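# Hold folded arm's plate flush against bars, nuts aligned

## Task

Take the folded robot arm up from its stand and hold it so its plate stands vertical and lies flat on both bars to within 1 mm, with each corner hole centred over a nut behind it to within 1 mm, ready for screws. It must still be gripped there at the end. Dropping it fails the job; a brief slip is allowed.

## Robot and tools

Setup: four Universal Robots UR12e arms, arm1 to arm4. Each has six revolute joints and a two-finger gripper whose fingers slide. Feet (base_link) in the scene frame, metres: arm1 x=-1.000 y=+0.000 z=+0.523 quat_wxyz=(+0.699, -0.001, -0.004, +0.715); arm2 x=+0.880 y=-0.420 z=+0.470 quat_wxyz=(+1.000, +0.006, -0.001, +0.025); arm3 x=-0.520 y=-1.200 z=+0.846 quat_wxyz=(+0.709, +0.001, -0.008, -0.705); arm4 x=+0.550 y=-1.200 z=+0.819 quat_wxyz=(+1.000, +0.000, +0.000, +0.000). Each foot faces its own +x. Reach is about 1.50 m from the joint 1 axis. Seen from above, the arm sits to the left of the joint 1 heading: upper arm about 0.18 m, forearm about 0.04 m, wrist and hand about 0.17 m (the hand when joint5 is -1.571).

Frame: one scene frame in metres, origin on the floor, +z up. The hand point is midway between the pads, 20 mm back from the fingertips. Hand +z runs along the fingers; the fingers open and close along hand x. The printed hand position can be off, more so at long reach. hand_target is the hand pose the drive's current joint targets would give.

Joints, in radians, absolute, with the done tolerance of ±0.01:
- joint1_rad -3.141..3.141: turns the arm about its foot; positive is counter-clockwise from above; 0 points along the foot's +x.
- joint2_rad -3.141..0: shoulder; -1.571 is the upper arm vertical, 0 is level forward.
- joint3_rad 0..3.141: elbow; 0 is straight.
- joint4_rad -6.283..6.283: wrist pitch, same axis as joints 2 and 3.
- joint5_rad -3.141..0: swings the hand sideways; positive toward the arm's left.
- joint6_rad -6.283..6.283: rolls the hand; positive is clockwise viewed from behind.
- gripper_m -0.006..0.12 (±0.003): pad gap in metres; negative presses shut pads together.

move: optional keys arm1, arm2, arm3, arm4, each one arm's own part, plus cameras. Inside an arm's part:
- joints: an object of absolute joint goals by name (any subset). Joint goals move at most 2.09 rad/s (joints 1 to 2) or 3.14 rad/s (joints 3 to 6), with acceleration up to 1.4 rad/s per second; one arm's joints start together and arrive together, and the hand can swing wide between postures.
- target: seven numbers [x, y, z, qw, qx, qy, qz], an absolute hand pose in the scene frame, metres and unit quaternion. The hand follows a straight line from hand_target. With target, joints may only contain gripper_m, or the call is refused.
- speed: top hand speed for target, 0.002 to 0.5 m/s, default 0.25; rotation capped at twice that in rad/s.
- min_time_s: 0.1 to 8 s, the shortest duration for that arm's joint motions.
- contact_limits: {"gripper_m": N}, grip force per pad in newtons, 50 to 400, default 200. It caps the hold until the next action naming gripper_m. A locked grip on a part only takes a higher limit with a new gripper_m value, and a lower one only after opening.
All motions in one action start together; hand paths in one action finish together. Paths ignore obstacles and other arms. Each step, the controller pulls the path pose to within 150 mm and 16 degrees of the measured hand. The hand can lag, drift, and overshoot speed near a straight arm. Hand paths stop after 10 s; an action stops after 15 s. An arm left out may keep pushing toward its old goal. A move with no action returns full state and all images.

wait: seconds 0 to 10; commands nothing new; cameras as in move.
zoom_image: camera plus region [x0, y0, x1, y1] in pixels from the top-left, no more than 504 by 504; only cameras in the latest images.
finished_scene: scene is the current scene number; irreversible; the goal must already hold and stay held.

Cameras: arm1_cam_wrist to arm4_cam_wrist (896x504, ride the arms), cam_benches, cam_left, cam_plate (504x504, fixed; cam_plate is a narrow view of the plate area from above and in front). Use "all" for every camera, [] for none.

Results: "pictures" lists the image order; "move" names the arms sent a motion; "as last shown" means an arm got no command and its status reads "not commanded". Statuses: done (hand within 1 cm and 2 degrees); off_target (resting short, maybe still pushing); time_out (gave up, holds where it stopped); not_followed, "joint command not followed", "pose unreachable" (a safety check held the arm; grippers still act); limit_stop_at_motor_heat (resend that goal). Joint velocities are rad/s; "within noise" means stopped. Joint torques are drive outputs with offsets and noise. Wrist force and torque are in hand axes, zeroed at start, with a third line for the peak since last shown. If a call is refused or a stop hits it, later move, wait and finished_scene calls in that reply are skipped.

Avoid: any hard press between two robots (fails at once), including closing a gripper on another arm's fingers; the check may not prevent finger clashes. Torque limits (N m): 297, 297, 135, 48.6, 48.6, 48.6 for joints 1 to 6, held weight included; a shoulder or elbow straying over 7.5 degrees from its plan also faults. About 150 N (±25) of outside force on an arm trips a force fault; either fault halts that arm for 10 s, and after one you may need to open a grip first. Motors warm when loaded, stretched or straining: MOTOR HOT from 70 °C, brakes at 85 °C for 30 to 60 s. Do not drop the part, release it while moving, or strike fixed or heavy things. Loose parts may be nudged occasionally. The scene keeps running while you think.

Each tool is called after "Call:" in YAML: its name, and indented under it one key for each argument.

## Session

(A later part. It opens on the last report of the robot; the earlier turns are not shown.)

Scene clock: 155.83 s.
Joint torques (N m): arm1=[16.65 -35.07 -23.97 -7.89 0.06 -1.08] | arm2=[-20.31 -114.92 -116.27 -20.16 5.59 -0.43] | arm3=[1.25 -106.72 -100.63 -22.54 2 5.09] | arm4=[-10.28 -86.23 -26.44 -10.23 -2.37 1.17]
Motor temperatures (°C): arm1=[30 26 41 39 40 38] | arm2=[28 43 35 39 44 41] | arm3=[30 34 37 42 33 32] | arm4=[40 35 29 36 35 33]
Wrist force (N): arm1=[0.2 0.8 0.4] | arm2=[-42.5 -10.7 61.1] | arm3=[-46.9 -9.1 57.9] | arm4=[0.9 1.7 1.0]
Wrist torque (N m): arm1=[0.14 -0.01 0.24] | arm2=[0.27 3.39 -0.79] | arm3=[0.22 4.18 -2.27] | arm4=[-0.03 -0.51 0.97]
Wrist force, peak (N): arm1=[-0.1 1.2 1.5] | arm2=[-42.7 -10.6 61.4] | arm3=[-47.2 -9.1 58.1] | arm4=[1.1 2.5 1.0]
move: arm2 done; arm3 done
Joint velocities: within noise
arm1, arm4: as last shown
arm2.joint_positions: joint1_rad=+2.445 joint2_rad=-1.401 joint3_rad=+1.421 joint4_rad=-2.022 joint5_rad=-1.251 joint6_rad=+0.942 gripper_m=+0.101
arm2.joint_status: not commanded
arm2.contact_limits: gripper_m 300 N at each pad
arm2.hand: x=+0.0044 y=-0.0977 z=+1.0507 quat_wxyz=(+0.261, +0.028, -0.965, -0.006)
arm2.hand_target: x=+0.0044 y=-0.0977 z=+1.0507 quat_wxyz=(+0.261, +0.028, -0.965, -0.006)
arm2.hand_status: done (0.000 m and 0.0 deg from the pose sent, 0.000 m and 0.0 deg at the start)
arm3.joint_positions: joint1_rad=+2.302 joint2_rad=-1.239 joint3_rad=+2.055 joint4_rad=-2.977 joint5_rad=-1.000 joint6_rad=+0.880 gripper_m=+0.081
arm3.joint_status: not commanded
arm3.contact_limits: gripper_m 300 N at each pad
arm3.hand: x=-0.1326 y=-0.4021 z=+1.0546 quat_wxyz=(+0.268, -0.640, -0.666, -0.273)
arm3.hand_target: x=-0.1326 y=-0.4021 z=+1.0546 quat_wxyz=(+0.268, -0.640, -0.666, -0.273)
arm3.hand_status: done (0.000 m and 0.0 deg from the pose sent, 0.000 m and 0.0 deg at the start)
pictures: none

Call:
move:
  arm2: {"target": [0.0044, -0.0975, 1.0507, 0.26123, 0.02751, -0.9648, -0.00645], "speed": 0.006}
  arm3: {"target": [-0.13257, -0.40195, 1.05459, 0.26771, -0.64036, -0.66592, -0.27347], "speed": 0.006}

Call:
move:
  arm2: {"target": [0.0044, -0.0973, 1.0507, 0.26123, 0.02751, -0.9648, -0.00645], "speed": 0.006}
  arm3: {"target": [-0.13257, -0.40175, 1.05459, 0.26771, -0.64036, -0.66592, -0.27347], "speed": 0.006}
  cameras: ["cam_plate", "arm4_cam_wrist"]

Call:
zoom_image:
  camera: "cam_plate"
  region: [186, 160, 222, 196]

Call:
zoom_image:
  camera: "cam_plate"
  region: [300, 262, 336, 298]

Call:
zoom_image:
  camera: "arm4_cam_wrist"
  region: [428, 200, 464, 236]

Call:
zoom_image:
  camera: "arm4_cam_wrist"
  region: [555, 205, 591, 241]

Call:
zoom_image:
  camera: "arm4_cam_wrist"
  region: [425, 372, 461, 408]

Scene clock: 158.00 s.
Joint torques (N m): arm1=[17.21 -36.11 -24 -7.84 0.08 -1.25] | arm2=[-25.74 -109.36 -118.79 -22.68 3.91 -0.37] | arm3=[5.49 -102.68 -110.39 -23.69 3.19 4.88] | arm4=[-9.84 -86.2 -26.55 -10.16 -2.19 1.01]
Motor temperatures (°C): arm1=[30 26 41 39 40 38] | arm2=[28 43 35 39 44 41] | arm3=[30 34 37 42 33 32] | arm4=[40 35 29 36 35 33]
Wrist force (N): arm1=[0.5 1.1 1.4] | arm2=[-46.0 -19.1 58.6] | arm3=[-60.2 -17.7 37.1] | arm4=[0.9 2.1 1.0]
Wrist torque (N m): arm1=[0.21 -0.07 0.24] | arm2=[0.14 3.28 -0.59] | arm3=[0.26 4.61 -2.05] | arm4=[0.03 -0.52 0.97]
Wrist force, peak (N): arm1=[0.5 1.1 1.4] | arm2=[-46.0 -19.1 58.6] | arm3=[-49.8 -12.2 56.5] | arm4=[1.0 2.3 1.0]
move: arm2 done; arm3 done
Joint velocities: within noise
arm1, arm4: as last shown
arm2.joint_positions: joint1_rad=+2.445 joint2_rad=-1.401 joint3_rad=+1.421 joint4_rad=-2.022 joint5_rad=-1.251 joint6_rad=+0.942 gripper_m=+0.101
arm2.joint_status: not commanded
arm2.contact_limits: gripper_m 300 N at each pad
arm2.hand: x=+0.0044 y=-0.0975 z=+1.0507 quat_wxyz=(+0.261, +0.028, -0.965, -0.006)
arm2.hand_target: x=+0.0044 y=-0.0975 z=+1.0507 quat_wxyz=(+0.261, +0.028, -0.965, -0.006)
arm2.hand_status: done (0.000 m and 0.0 deg from the pose sent, 0.000 m and 0.0 deg at the start)
arm3.joint_positions: joint1_rad=+2.302 joint2_rad=-1.238 joint3_rad=+2.055 joint4_rad=-2.977 joint5_rad=-1.001 joint6_rad=+0.880 gripper_m=+0.081
arm3.joint_status: not commanded
arm3.contact_limits: gripper_m 300 N at each pad
arm3.hand: x=-0.1326 y=-0.4020 z=+1.0546 quat_wxyz=(+0.268, -0.640, -0.666, -0.273)
arm3.hand_target: x=-0.1326 y=-0.4020 z=+1.0546 quat_wxyz=(+0.268, -0.640, -0.666, -0.273)
arm3.hand_status: done (0.000 m and 0.0 deg from the pose sent, 0.000 m and 0.0 deg at the start)
pictures: none

Scene clock: 158.97 s.
Joint torques (N m): arm1=[16.74 -36.92 -24.35 -7.54 0.23 -0.92] | arm2=[-35.5 -103.65 -119.58 -25.03 1.74 -0.84] | arm3=[9.04 -91.95 -122.52 -25.56 3.15 5.86] | arm4=[-10.71 -85.36 -26.44 -10.14 -2.08 0.89]
Motor temperatures (°C): arm1=[30 26 41 39 40 38] | arm2=[28 43 35 39 44 41] | arm3=[30 34 37 42 33 32] | arm4=[40 35 29 36 35 33]
Wrist force (N): arm1=[0.3 0.8 1.4] | arm2=[-48.8 -30.1 56.9] | arm3=[-78.2 -30.4 5.1] | arm4=[0.8 1.8 1.0]
Wrist torque (N m): arm1=[0.15 -0.04 0.24] | arm2=[-0.03 2.88 -0.44] | arm3=[0.24 4.77 -2.55] | arm4=[-0.02 -0.50 0.97]
Wrist force, peak (N): arm1=[0.2 1.0 1.2] | arm2=[-48.8 -30.1 56.9] | arm3=[-78.5 -30.1 5.9] | arm4=[1.0 2.3 0.9]
move: arm2 done; arm3 done
Joint velocities: within noise
arm1: as last shown
arm2.joint_positions: joint1_rad=+2.445 joint2_rad=-1.401 joint3_rad=+1.420 joint4_rad=-2.022 joint5_rad=-1.251 joint6_rad=+0.942 gripper_m=+0.101
arm2.joint_status: not commanded
arm2.contact_limits: gripper_m 300 N at each pad
arm2.hand: x=+0.0044 y=-0.0973 z=+1.0507 quat_wxyz=(+0.261, +0.028, -0.965, -0.006)
arm2.hand_target: x=+0.0044 y=-0.0973 z=+1.0507 quat_wxyz=(+0.261, +0.028, -0.965, -0.006)
arm2.hand_status: done (0.000 m and 0.0 deg from the pose sent, 0.000 m and 0.0 deg at the start)
arm3.joint_positions: joint1_rad=+2.303 joint2_rad=-1.238 joint3_rad=+2.055 joint4_rad=-2.977 joint5_rad=-1.001 joint6_rad=+0.881 gripper_m=+0.081
arm3.joint_status: not commanded
arm3.contact_limits: gripper_m 300 N at each pad
arm3.hand: x=-0.1326 y=-0.4018 z=+1.0546 quat_wxyz=(+0.268, -0.640, -0.666, -0.273)
arm3.hand_target: x=-0.1326 y=-0.4018 z=+1.0546 quat_wxyz=(+0.268, -0.640, -0.666, -0.273)
arm3.hand_status: done (0.000 m and 0.0 deg from the pose sent, 0.000 m and 0.0 deg at the start)
arm4.joint_positions: joint1_rad=+1.510 joint2_rad=-1.045 joint3_rad=+2.209 joint4_rad=+2.420 joint5_rad=-1.109 joint6_rad=-0.207 gripper_m=+0.120
arm4.joint_status: not commanded
arm4.hand: x=+0.2997 y=-0.3679 z=+1.0040 quat_wxyz=(-0.122, -0.182, +0.812, +0.542)
arm4.hand_target: x=+0.2997 y=-0.3679 z=+1.0040 quat_wxyz=(-0.122, -0.182, +0.812, +0.542)
arm4.hand_status: not commanded
pictures: arm4_cam_wrist, cam_plate
arm4_cam_wrist: T_world_to_cam=[[-0.89341, -0.44898, -0.01538, 0.12191], [-0.01397, -0.00645, 0.99988, -0.9879], [-0.44903, 0.89352, -0.00051, 0.59458]] pos_world=[0.36209, -0.48291, 0.98996]

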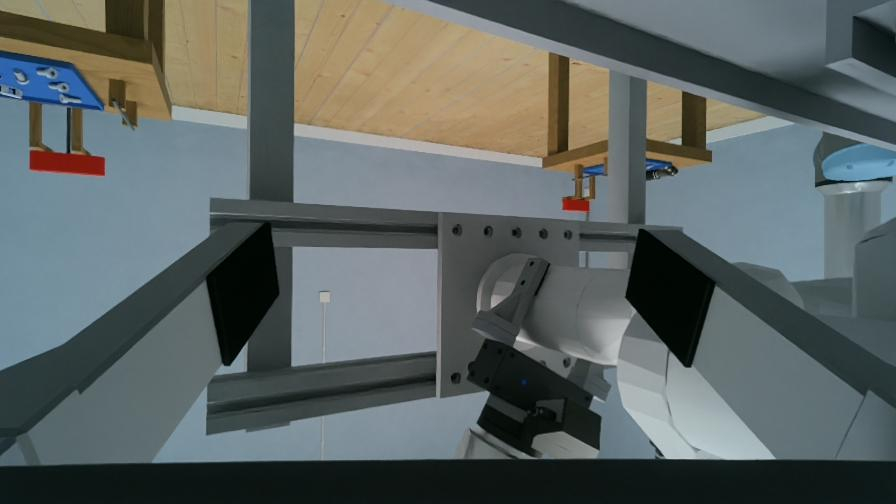

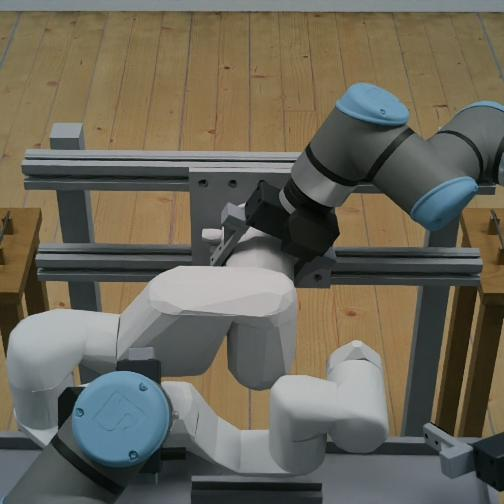

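Scaled by 14.000 from the camera's image (finer frame: 720x720).

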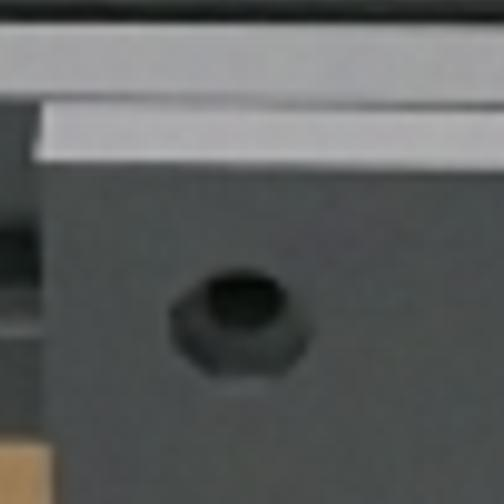

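Scaled by 14.000 from the camera's image (finer frame: 720x720).

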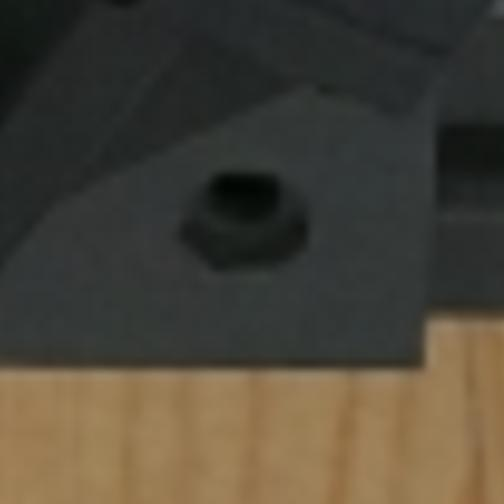

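Scaled by 14.000 from the camera's image (finer frame: 1280x720).

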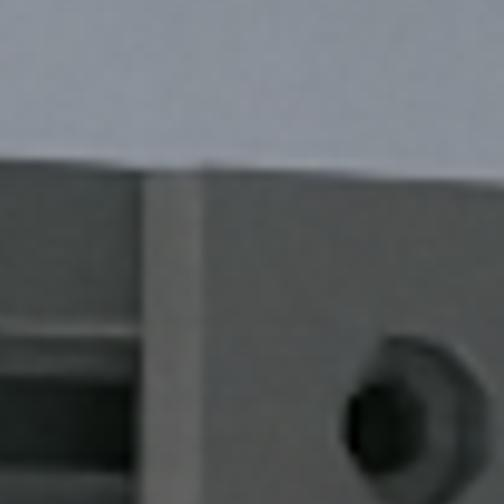

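Scaled by 14.000 from the camera's image (finer frame: 1280x720).

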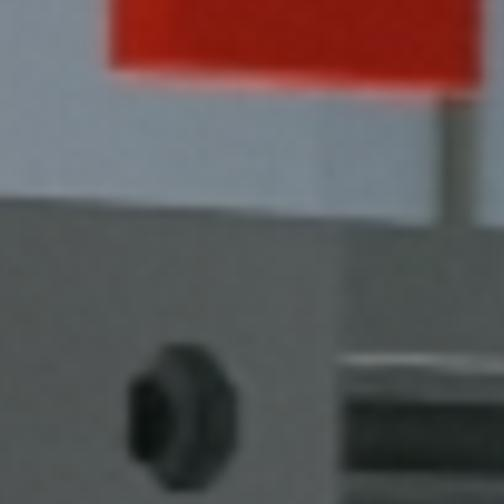

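Scaled by 14.000 from the camera's image (finer frame: 1280x720).

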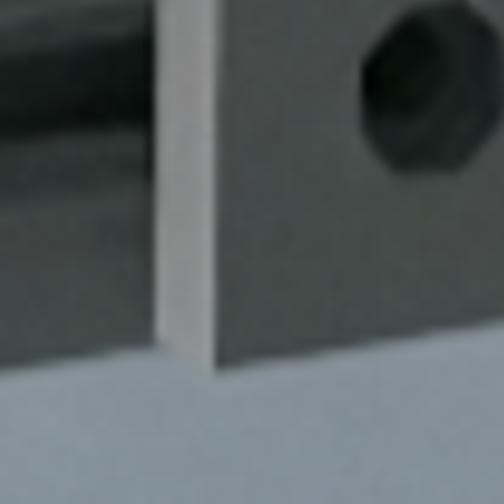

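Call:
zoom_image:
  camera: "arm4_cam_wrist"
  region: [444, 218, 468, 242]

Call:
zoom_image:
  camera: "arm4_cam_wrist"
  region: [390, 200, 450, 260]

Call:
zoom_image:
  camera: "arm4_cam_wrist"
  region: [556, 224, 580, 248]

Call:
zoom_image:
  camera: "arm4_cam_wrist"
  region: [560, 205, 620, 265]

Call:
zoom_image:
  camera: "arm4_cam_wrist"
  region: [444, 365, 468, 389]

Call:
zoom_image:
  camera: "arm4_cam_wrist"
  region: [390, 345, 450, 405]

Scaled by 21.000 from the camera's image (finer frame: 1280x720).

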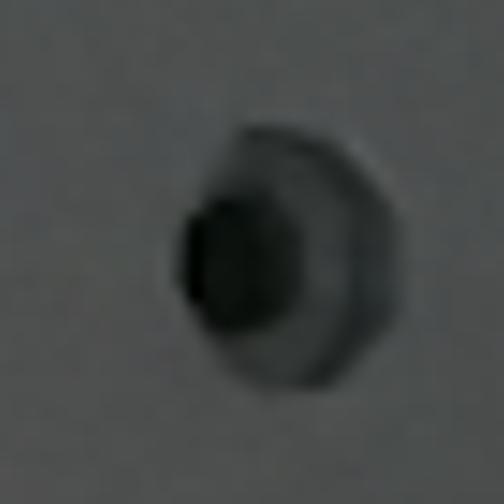

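Scaled by 8.400 from the camera's image (finer frame: 1280x720).

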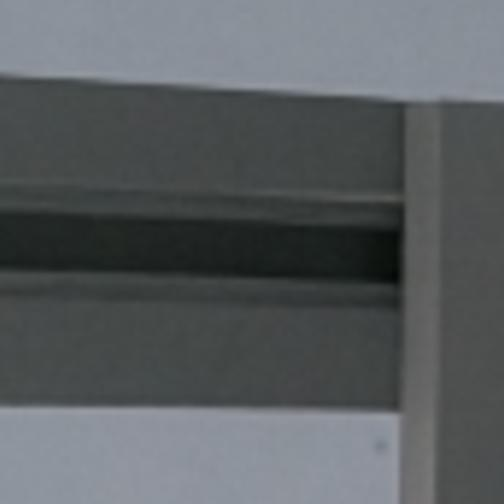

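Scaled by 21.000 from the camera's image (finer frame: 1280x720).

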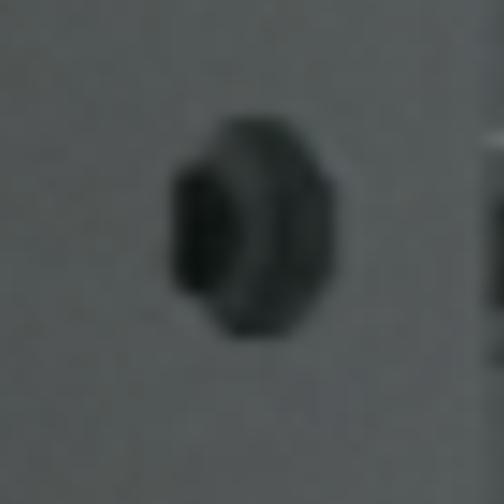

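Scaled by 8.400 from the camera's image (finer frame: 1280x720).

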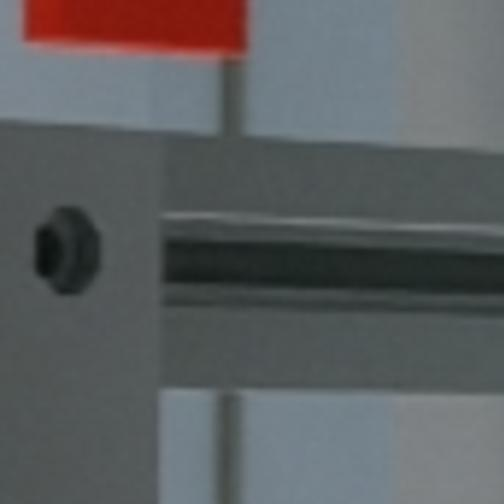

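Scaled by 21.000 from the camera's image (finer frame: 1280x720).

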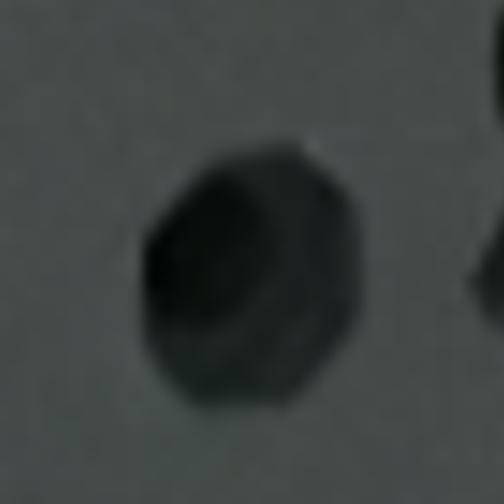

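Scaled by 8.400 from the camera's image (finer frame: 1280x720).

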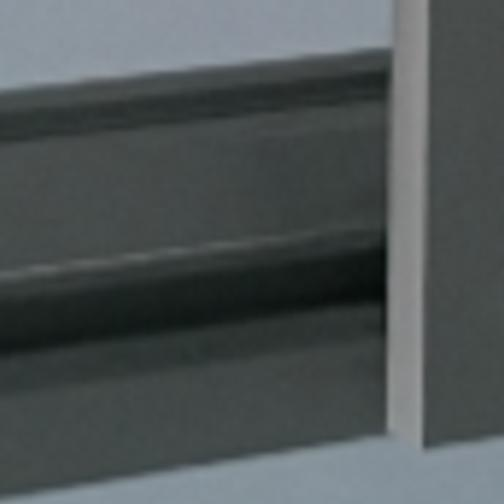

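Call:
zoom_image:
  camera: "cam_plate"
  region: [191, 171, 215, 195]

Call:
zoom_image:
  camera: "cam_plate"
  region: [305, 266, 329, 290]

Call:
zoom_image:
  camera: "cam_plate"
  region: [160, 160, 196, 196]

Call:
zoom_image:
  camera: "cam_plate"
  region: [326, 254, 362, 290]

Call:
zoom_image:
  camera: "cam_plate"
  region: [221, 171, 245, 195]

Scaled by 21.000 from the camera's image (finer frame: 720x720).

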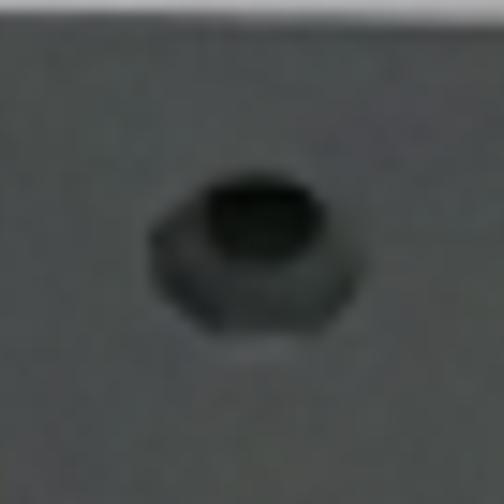

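Scaled by 21.000 from the camera's image (finer frame: 720x720).

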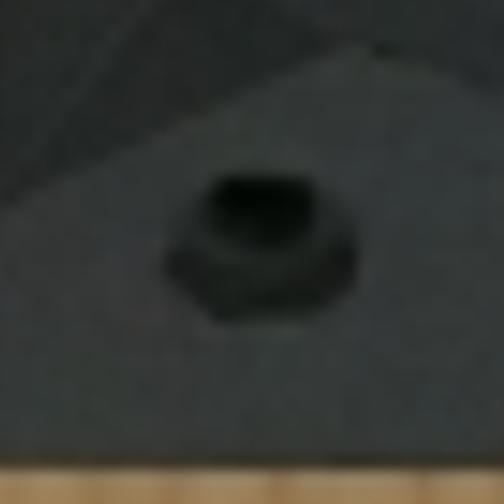

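Scaled by 14.000 from the camera's image (finer frame: 720x720).

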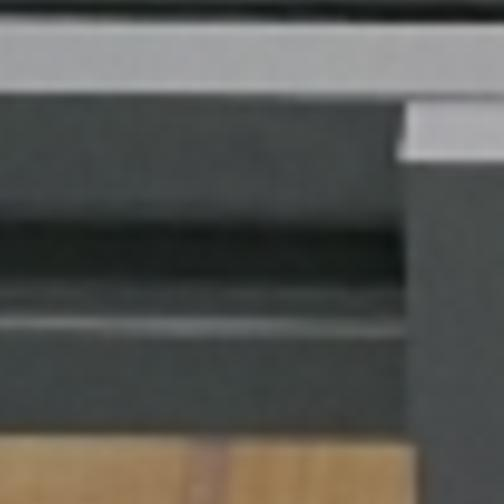

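Scaled by 14.000 from the camera's image (finer frame: 720x720).

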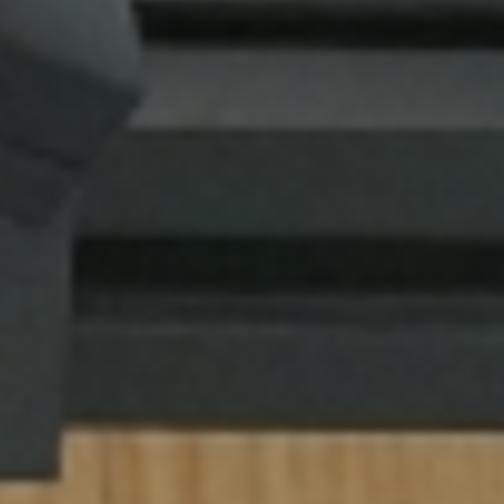

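Scaled by 21.000 from the camera's image (finer frame: 720x720).

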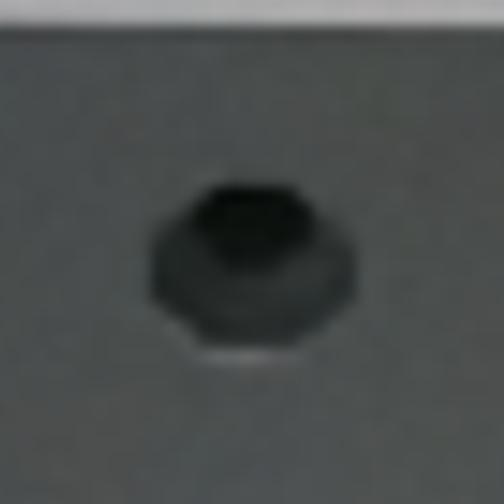

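Call:
move:
  arm2: {"target": [0.0046, -0.0990, 1.0505, 0.26123, 0.02751, -0.9648, -0.00645], "speed": 0.006}
  arm3: {"target": [-0.13237, -0.40345, 1.05439, 0.26771, -0.64036, -0.66592, -0.27347], "speed": 0.006}
  cameras: []

Call:
move:
  arm2: {"target": [0.0046, -0.0975, 1.0505, 0.26123, 0.02751, -0.9648, -0.00645], "speed": 0.005}
  arm3: {"target": [-0.13237, -0.40195, 1.05439, 0.26771, -0.64036, -0.66592, -0.27347], "speed": 0.005}
  cameras: ["cam_plate", "arm4_cam_wrist"]

Scene clock: 176.17 s.
Joint torques (N m): arm1=[17.95 -35.47 -24 -7.96 0.13 -1.01] | arm2=[-2.5 -129.09 -100.82 -24.37 1.3 2.42] | arm3=[-18.74 -135.99 -75.14 -17.36 9.07 0.55] | arm4=[-9.55 -86.15 -25.88 -10.12 -2.27 0.54]
Motor temperatures (°C): arm1=[30 26 41 39 40 38] | arm2=[28 43 36 39 43 41] | arm3=[30 34 37 42 33 32] | arm4=[40 35 29 36 35 33]
Wrist force (N): arm1=[0.1 1.2 1.3] | arm2=[-41.2 -12.7 61.7] | arm3=[-44.5 -7.0 60.7] | arm4=[1.2 2.1 0.8]
Wrist torque (N m): arm1=[0.21 -0.01 0.24] | arm2=[0.25 3.64 -0.99] | arm3=[0.23 3.96 -2.30] | arm4=[0.02 -0.56 0.97]
Wrist force, peak (N): arm1=[0.4 1.3 1.4] | arm2=[-49.2 -30.6 56.7] | arm3=[-79.7 -31.6 3.6] | arm4=[0.6 2.2 1.4]
move: arm2 done; arm3 done
Joint velocities: within noise
arm1.joint_positions: joint1_rad=-0.500 joint2_rad=-1.570 joint3_rad=+0.600 joint4_rad=-0.600 joint5_rad=-1.576 joint6_rad=+0.700 gripper_m=+0.120
arm1.joint_status: not commanded
arm1.hand: x=-0.9555 y=+0.4696 z=+1.5054 quat_wxyz=(-0.004, -0.556, -0.831, -0.003)
arm1.hand_target: x=-0.9555 y=+0.4696 z=+1.5054 quat_wxyz=(-0.004, -0.556, -0.831, -0.003)
arm1.hand_status: not commanded
arm2.joint_positions: joint1_rad=+2.447 joint2_rad=-1.402 joint3_rad=+1.422 joint4_rad=-2.023 joint5_rad=-1.252 joint6_rad=+0.943 gripper_m=+0.101
arm2.joint_status: not commanded
arm2.contact_limits: gripper_m 300 N at each pad
arm2.hand: x=+0.0046 y=-0.0990 z=+1.0505 quat_wxyz=(+0.261, +0.027, -0.965, -0.006)
arm2.hand_target: x=+0.0046 y=-0.0990 z=+1.0505 quat_wxyz=(+0.261, +0.028, -0.965, -0.006)
arm2.hand_status: done (0.000 m and 0.0 deg from the pose sent, 0.002 m and 0.0 deg at the start)
arm3.joint_positions: joint1_rad=+2.301 joint2_rad=-1.240 joint3_rad=+2.058 joint4_rad=-2.977 joint5_rad=-1.000 joint6_rad=+0.879 gripper_m=+0.081
arm3.joint_status: not commanded
arm3.contact_limits: gripper_m 300 N at each pad
arm3.hand: x=-0.1324 y=-0.4035 z=+1.0544 quat_wxyz=(+0.268, -0.640, -0.666, -0.273)
arm3.hand_target: x=-0.1324 y=-0.4035 z=+1.0544 quat_wxyz=(+0.268, -0.640, -0.666, -0.273)
arm3.hand_status: done (0.000 m and 0.0 deg from the pose sent, 0.002 m and 0.0 deg at the start)
arm4: as last shown

Scene clock: 177.13 s.
Joint torques (N m): arm1=[16.86 -36.38 -24.61 -7.89 0.16 -0.93] | arm2=[-23.08 -109.86 -117.14 -24.58 2.16 0.43] | arm3=[1.11 -103.37 -110.09 -24.43 3.61 3.88] | arm4=[-9.32 -86.49 -26.43 -10.05 -2.15 0.53]
Motor temperatures (°C): arm1=[30 26 41 39 40 38] | arm2=[28 43 36 39 43 41] | arm3=[30 34 37 42 33 32] | arm4=[40 35 29 36 35 33]
Wrist force (N): arm1=[0.2 0.8 1.0] | arm2=[-45.0 -17.7 59.3] | arm3=[-59.1 -16.2 39.3] | arm4=[0.6 2.0 0.9]
Wrist torque (N m): arm1=[0.16 -0.02 0.24] | arm2=[0.18 3.21 -0.57] | arm3=[0.25 4.64 -2.08] | arm4=[0.01 -0.47 0.97]
Wrist force, peak (N): arm1=[0.5 1.2 1.1] | arm2=[-44.9 -18.0 59.4] | arm3=[-45.5 -6.2 61.1] | arm4=[1.2 2.1 1.3]
move: arm2 done; arm3 done
Joint velocities: within noise
arm1, arm4: as last shown
arm2.joint_positions: joint1_rad=+2.445 joint2_rad=-1.401 joint3_rad=+1.421 joint4_rad=-2.022 joint5_rad=-1.251 joint6_rad=+0.942 gripper_m=+0.101
arm2.joint_status: not commanded
arm2.contact_limits: gripper_m 300 N at each pad
arm2.hand: x=+0.0046 y=-0.0975 z=+1.0505 quat_wxyz=(+0.261, +0.028, -0.965, -0.006)
arm2.hand_target: x=+0.0046 y=-0.0975 z=+1.0505 quat_wxyz=(+0.261, +0.028, -0.965, -0.006)
arm2.hand_status: done (0.000 m and 0.0 deg from the pose sent, 0.001 m and 0.0 deg at the start)
arm3.joint_positions: joint1_rad=+2.302 joint2_rad=-1.238 joint3_rad=+2.055 joint4_rad=-2.977 joint5_rad=-1.001 joint6_rad=+0.880 gripper_m=+0.081
arm3.joint_status: not commanded
arm3.contact_limits: gripper_m 300 N at each pad
arm3.hand: x=-0.1324 y=-0.4020 z=+1.0544 quat_wxyz=(+0.268, -0.640, -0.666, -0.273)
arm3.hand_target: x=-0.1324 y=-0.4020 z=+1.0544 quat_wxyz=(+0.268, -0.640, -0.666, -0.273)
arm3.hand_status: done (0.000 m and 0.0 deg from the pose sent, 0.002 m and 0.0 deg at the start)
pictures: arm4_cam_wrist, cam_plate
arm4_cam_wrist: T_world_to_cam=[[-0.89341, -0.44898, -0.01538, 0.12191], [-0.01397, -0.00645, 0.99988, -0.9879], [-0.44903, 0.89352, -0.00051, 0.59458]] pos_world=[0.36209, -0.48291, 0.98996]

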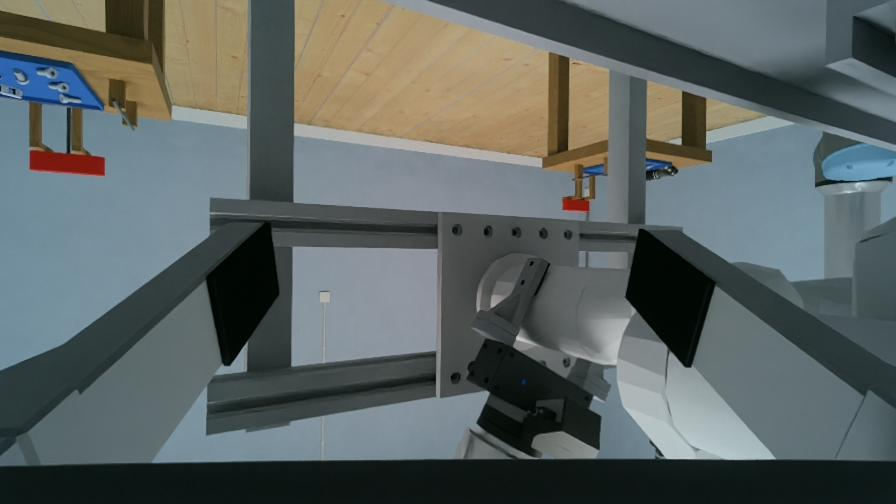

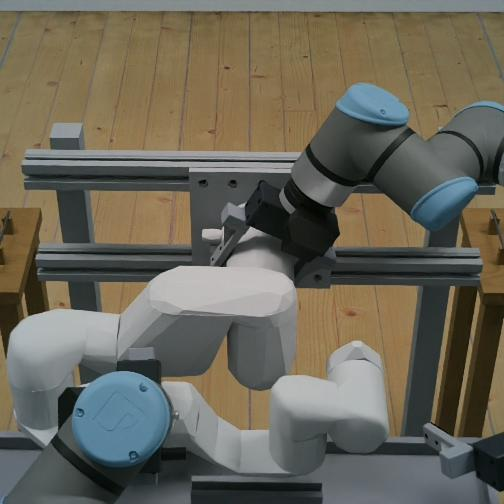

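Call:
zoom_image:
  camera: "cam_plate"
  region: [191, 171, 215, 195]

Call:
zoom_image:
  camera: "cam_plate"
  region: [305, 266, 329, 290]

Call:
zoom_image:
  camera: "arm4_cam_wrist"
  region: [437, 356, 473, 392]

Call:
zoom_image:
  camera: "arm4_cam_wrist"
  region: [439, 212, 475, 248]

Scaled by 21.000 from the camera's image (finer frame: 720x720).

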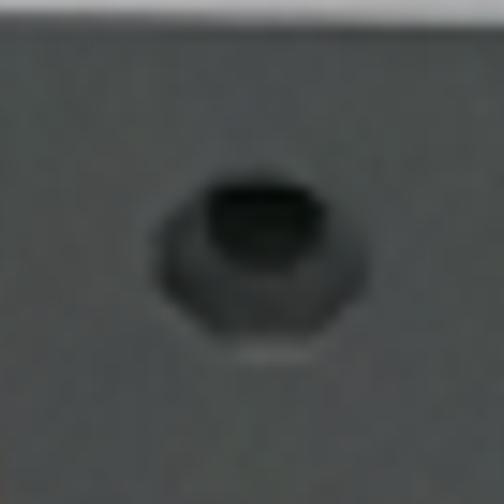

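Scaled by 21.000 from the camera's image (finer frame: 720x720).

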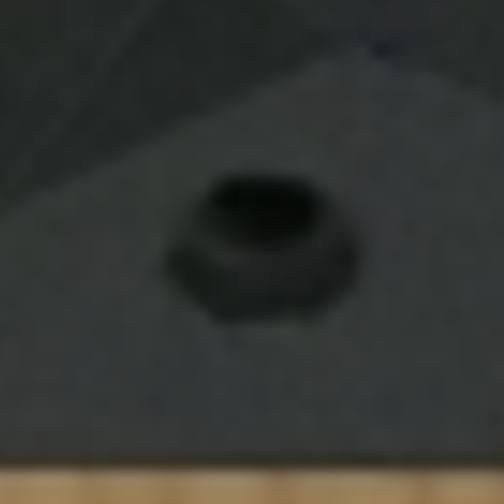

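Scaled by 14.000 from the camera's image (finer frame: 1280x720).

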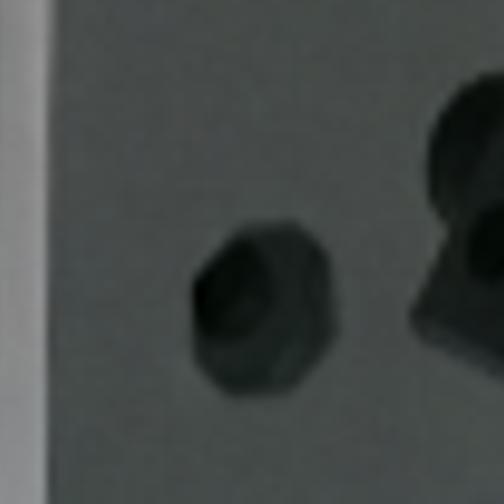

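Scaled by 14.000 from the camera's image (finer frame: 1280x720).

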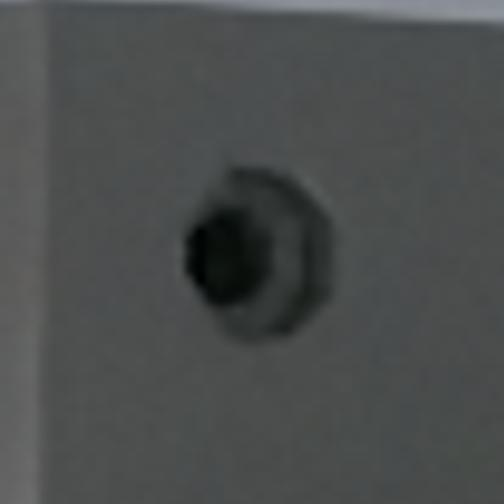

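Call:
zoom_image:
  camera: "arm4_cam_wrist"
  region: [550, 217, 586, 253]

Call:
zoom_image:
  camera: "arm4_cam_wrist"
  region: [548, 345, 584, 381]

Scaled by 14.000 from the camera's image (finer frame: 1280x720).

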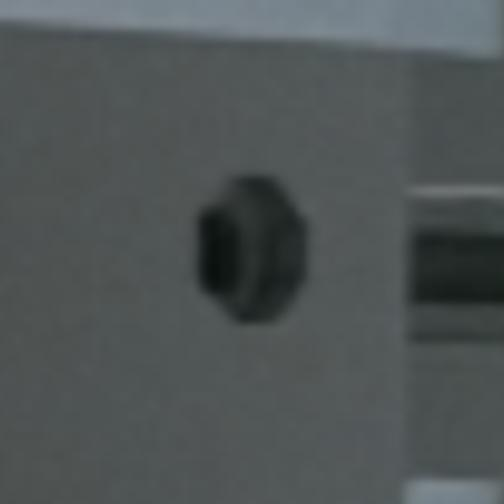

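Scaled by 14.000 from the camera's image (finer frame: 1280x720).

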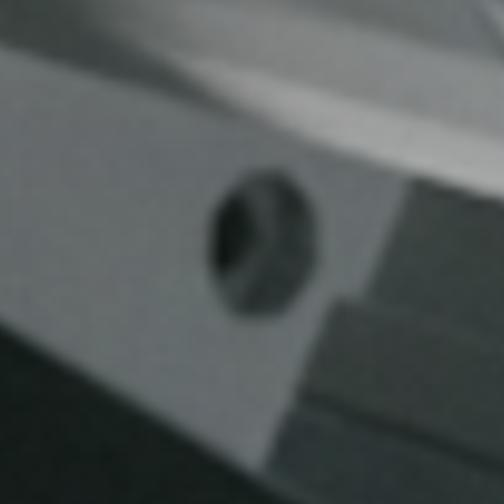

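Call:
finished_scene:
  scene: 2

The scene is finished: the task was done.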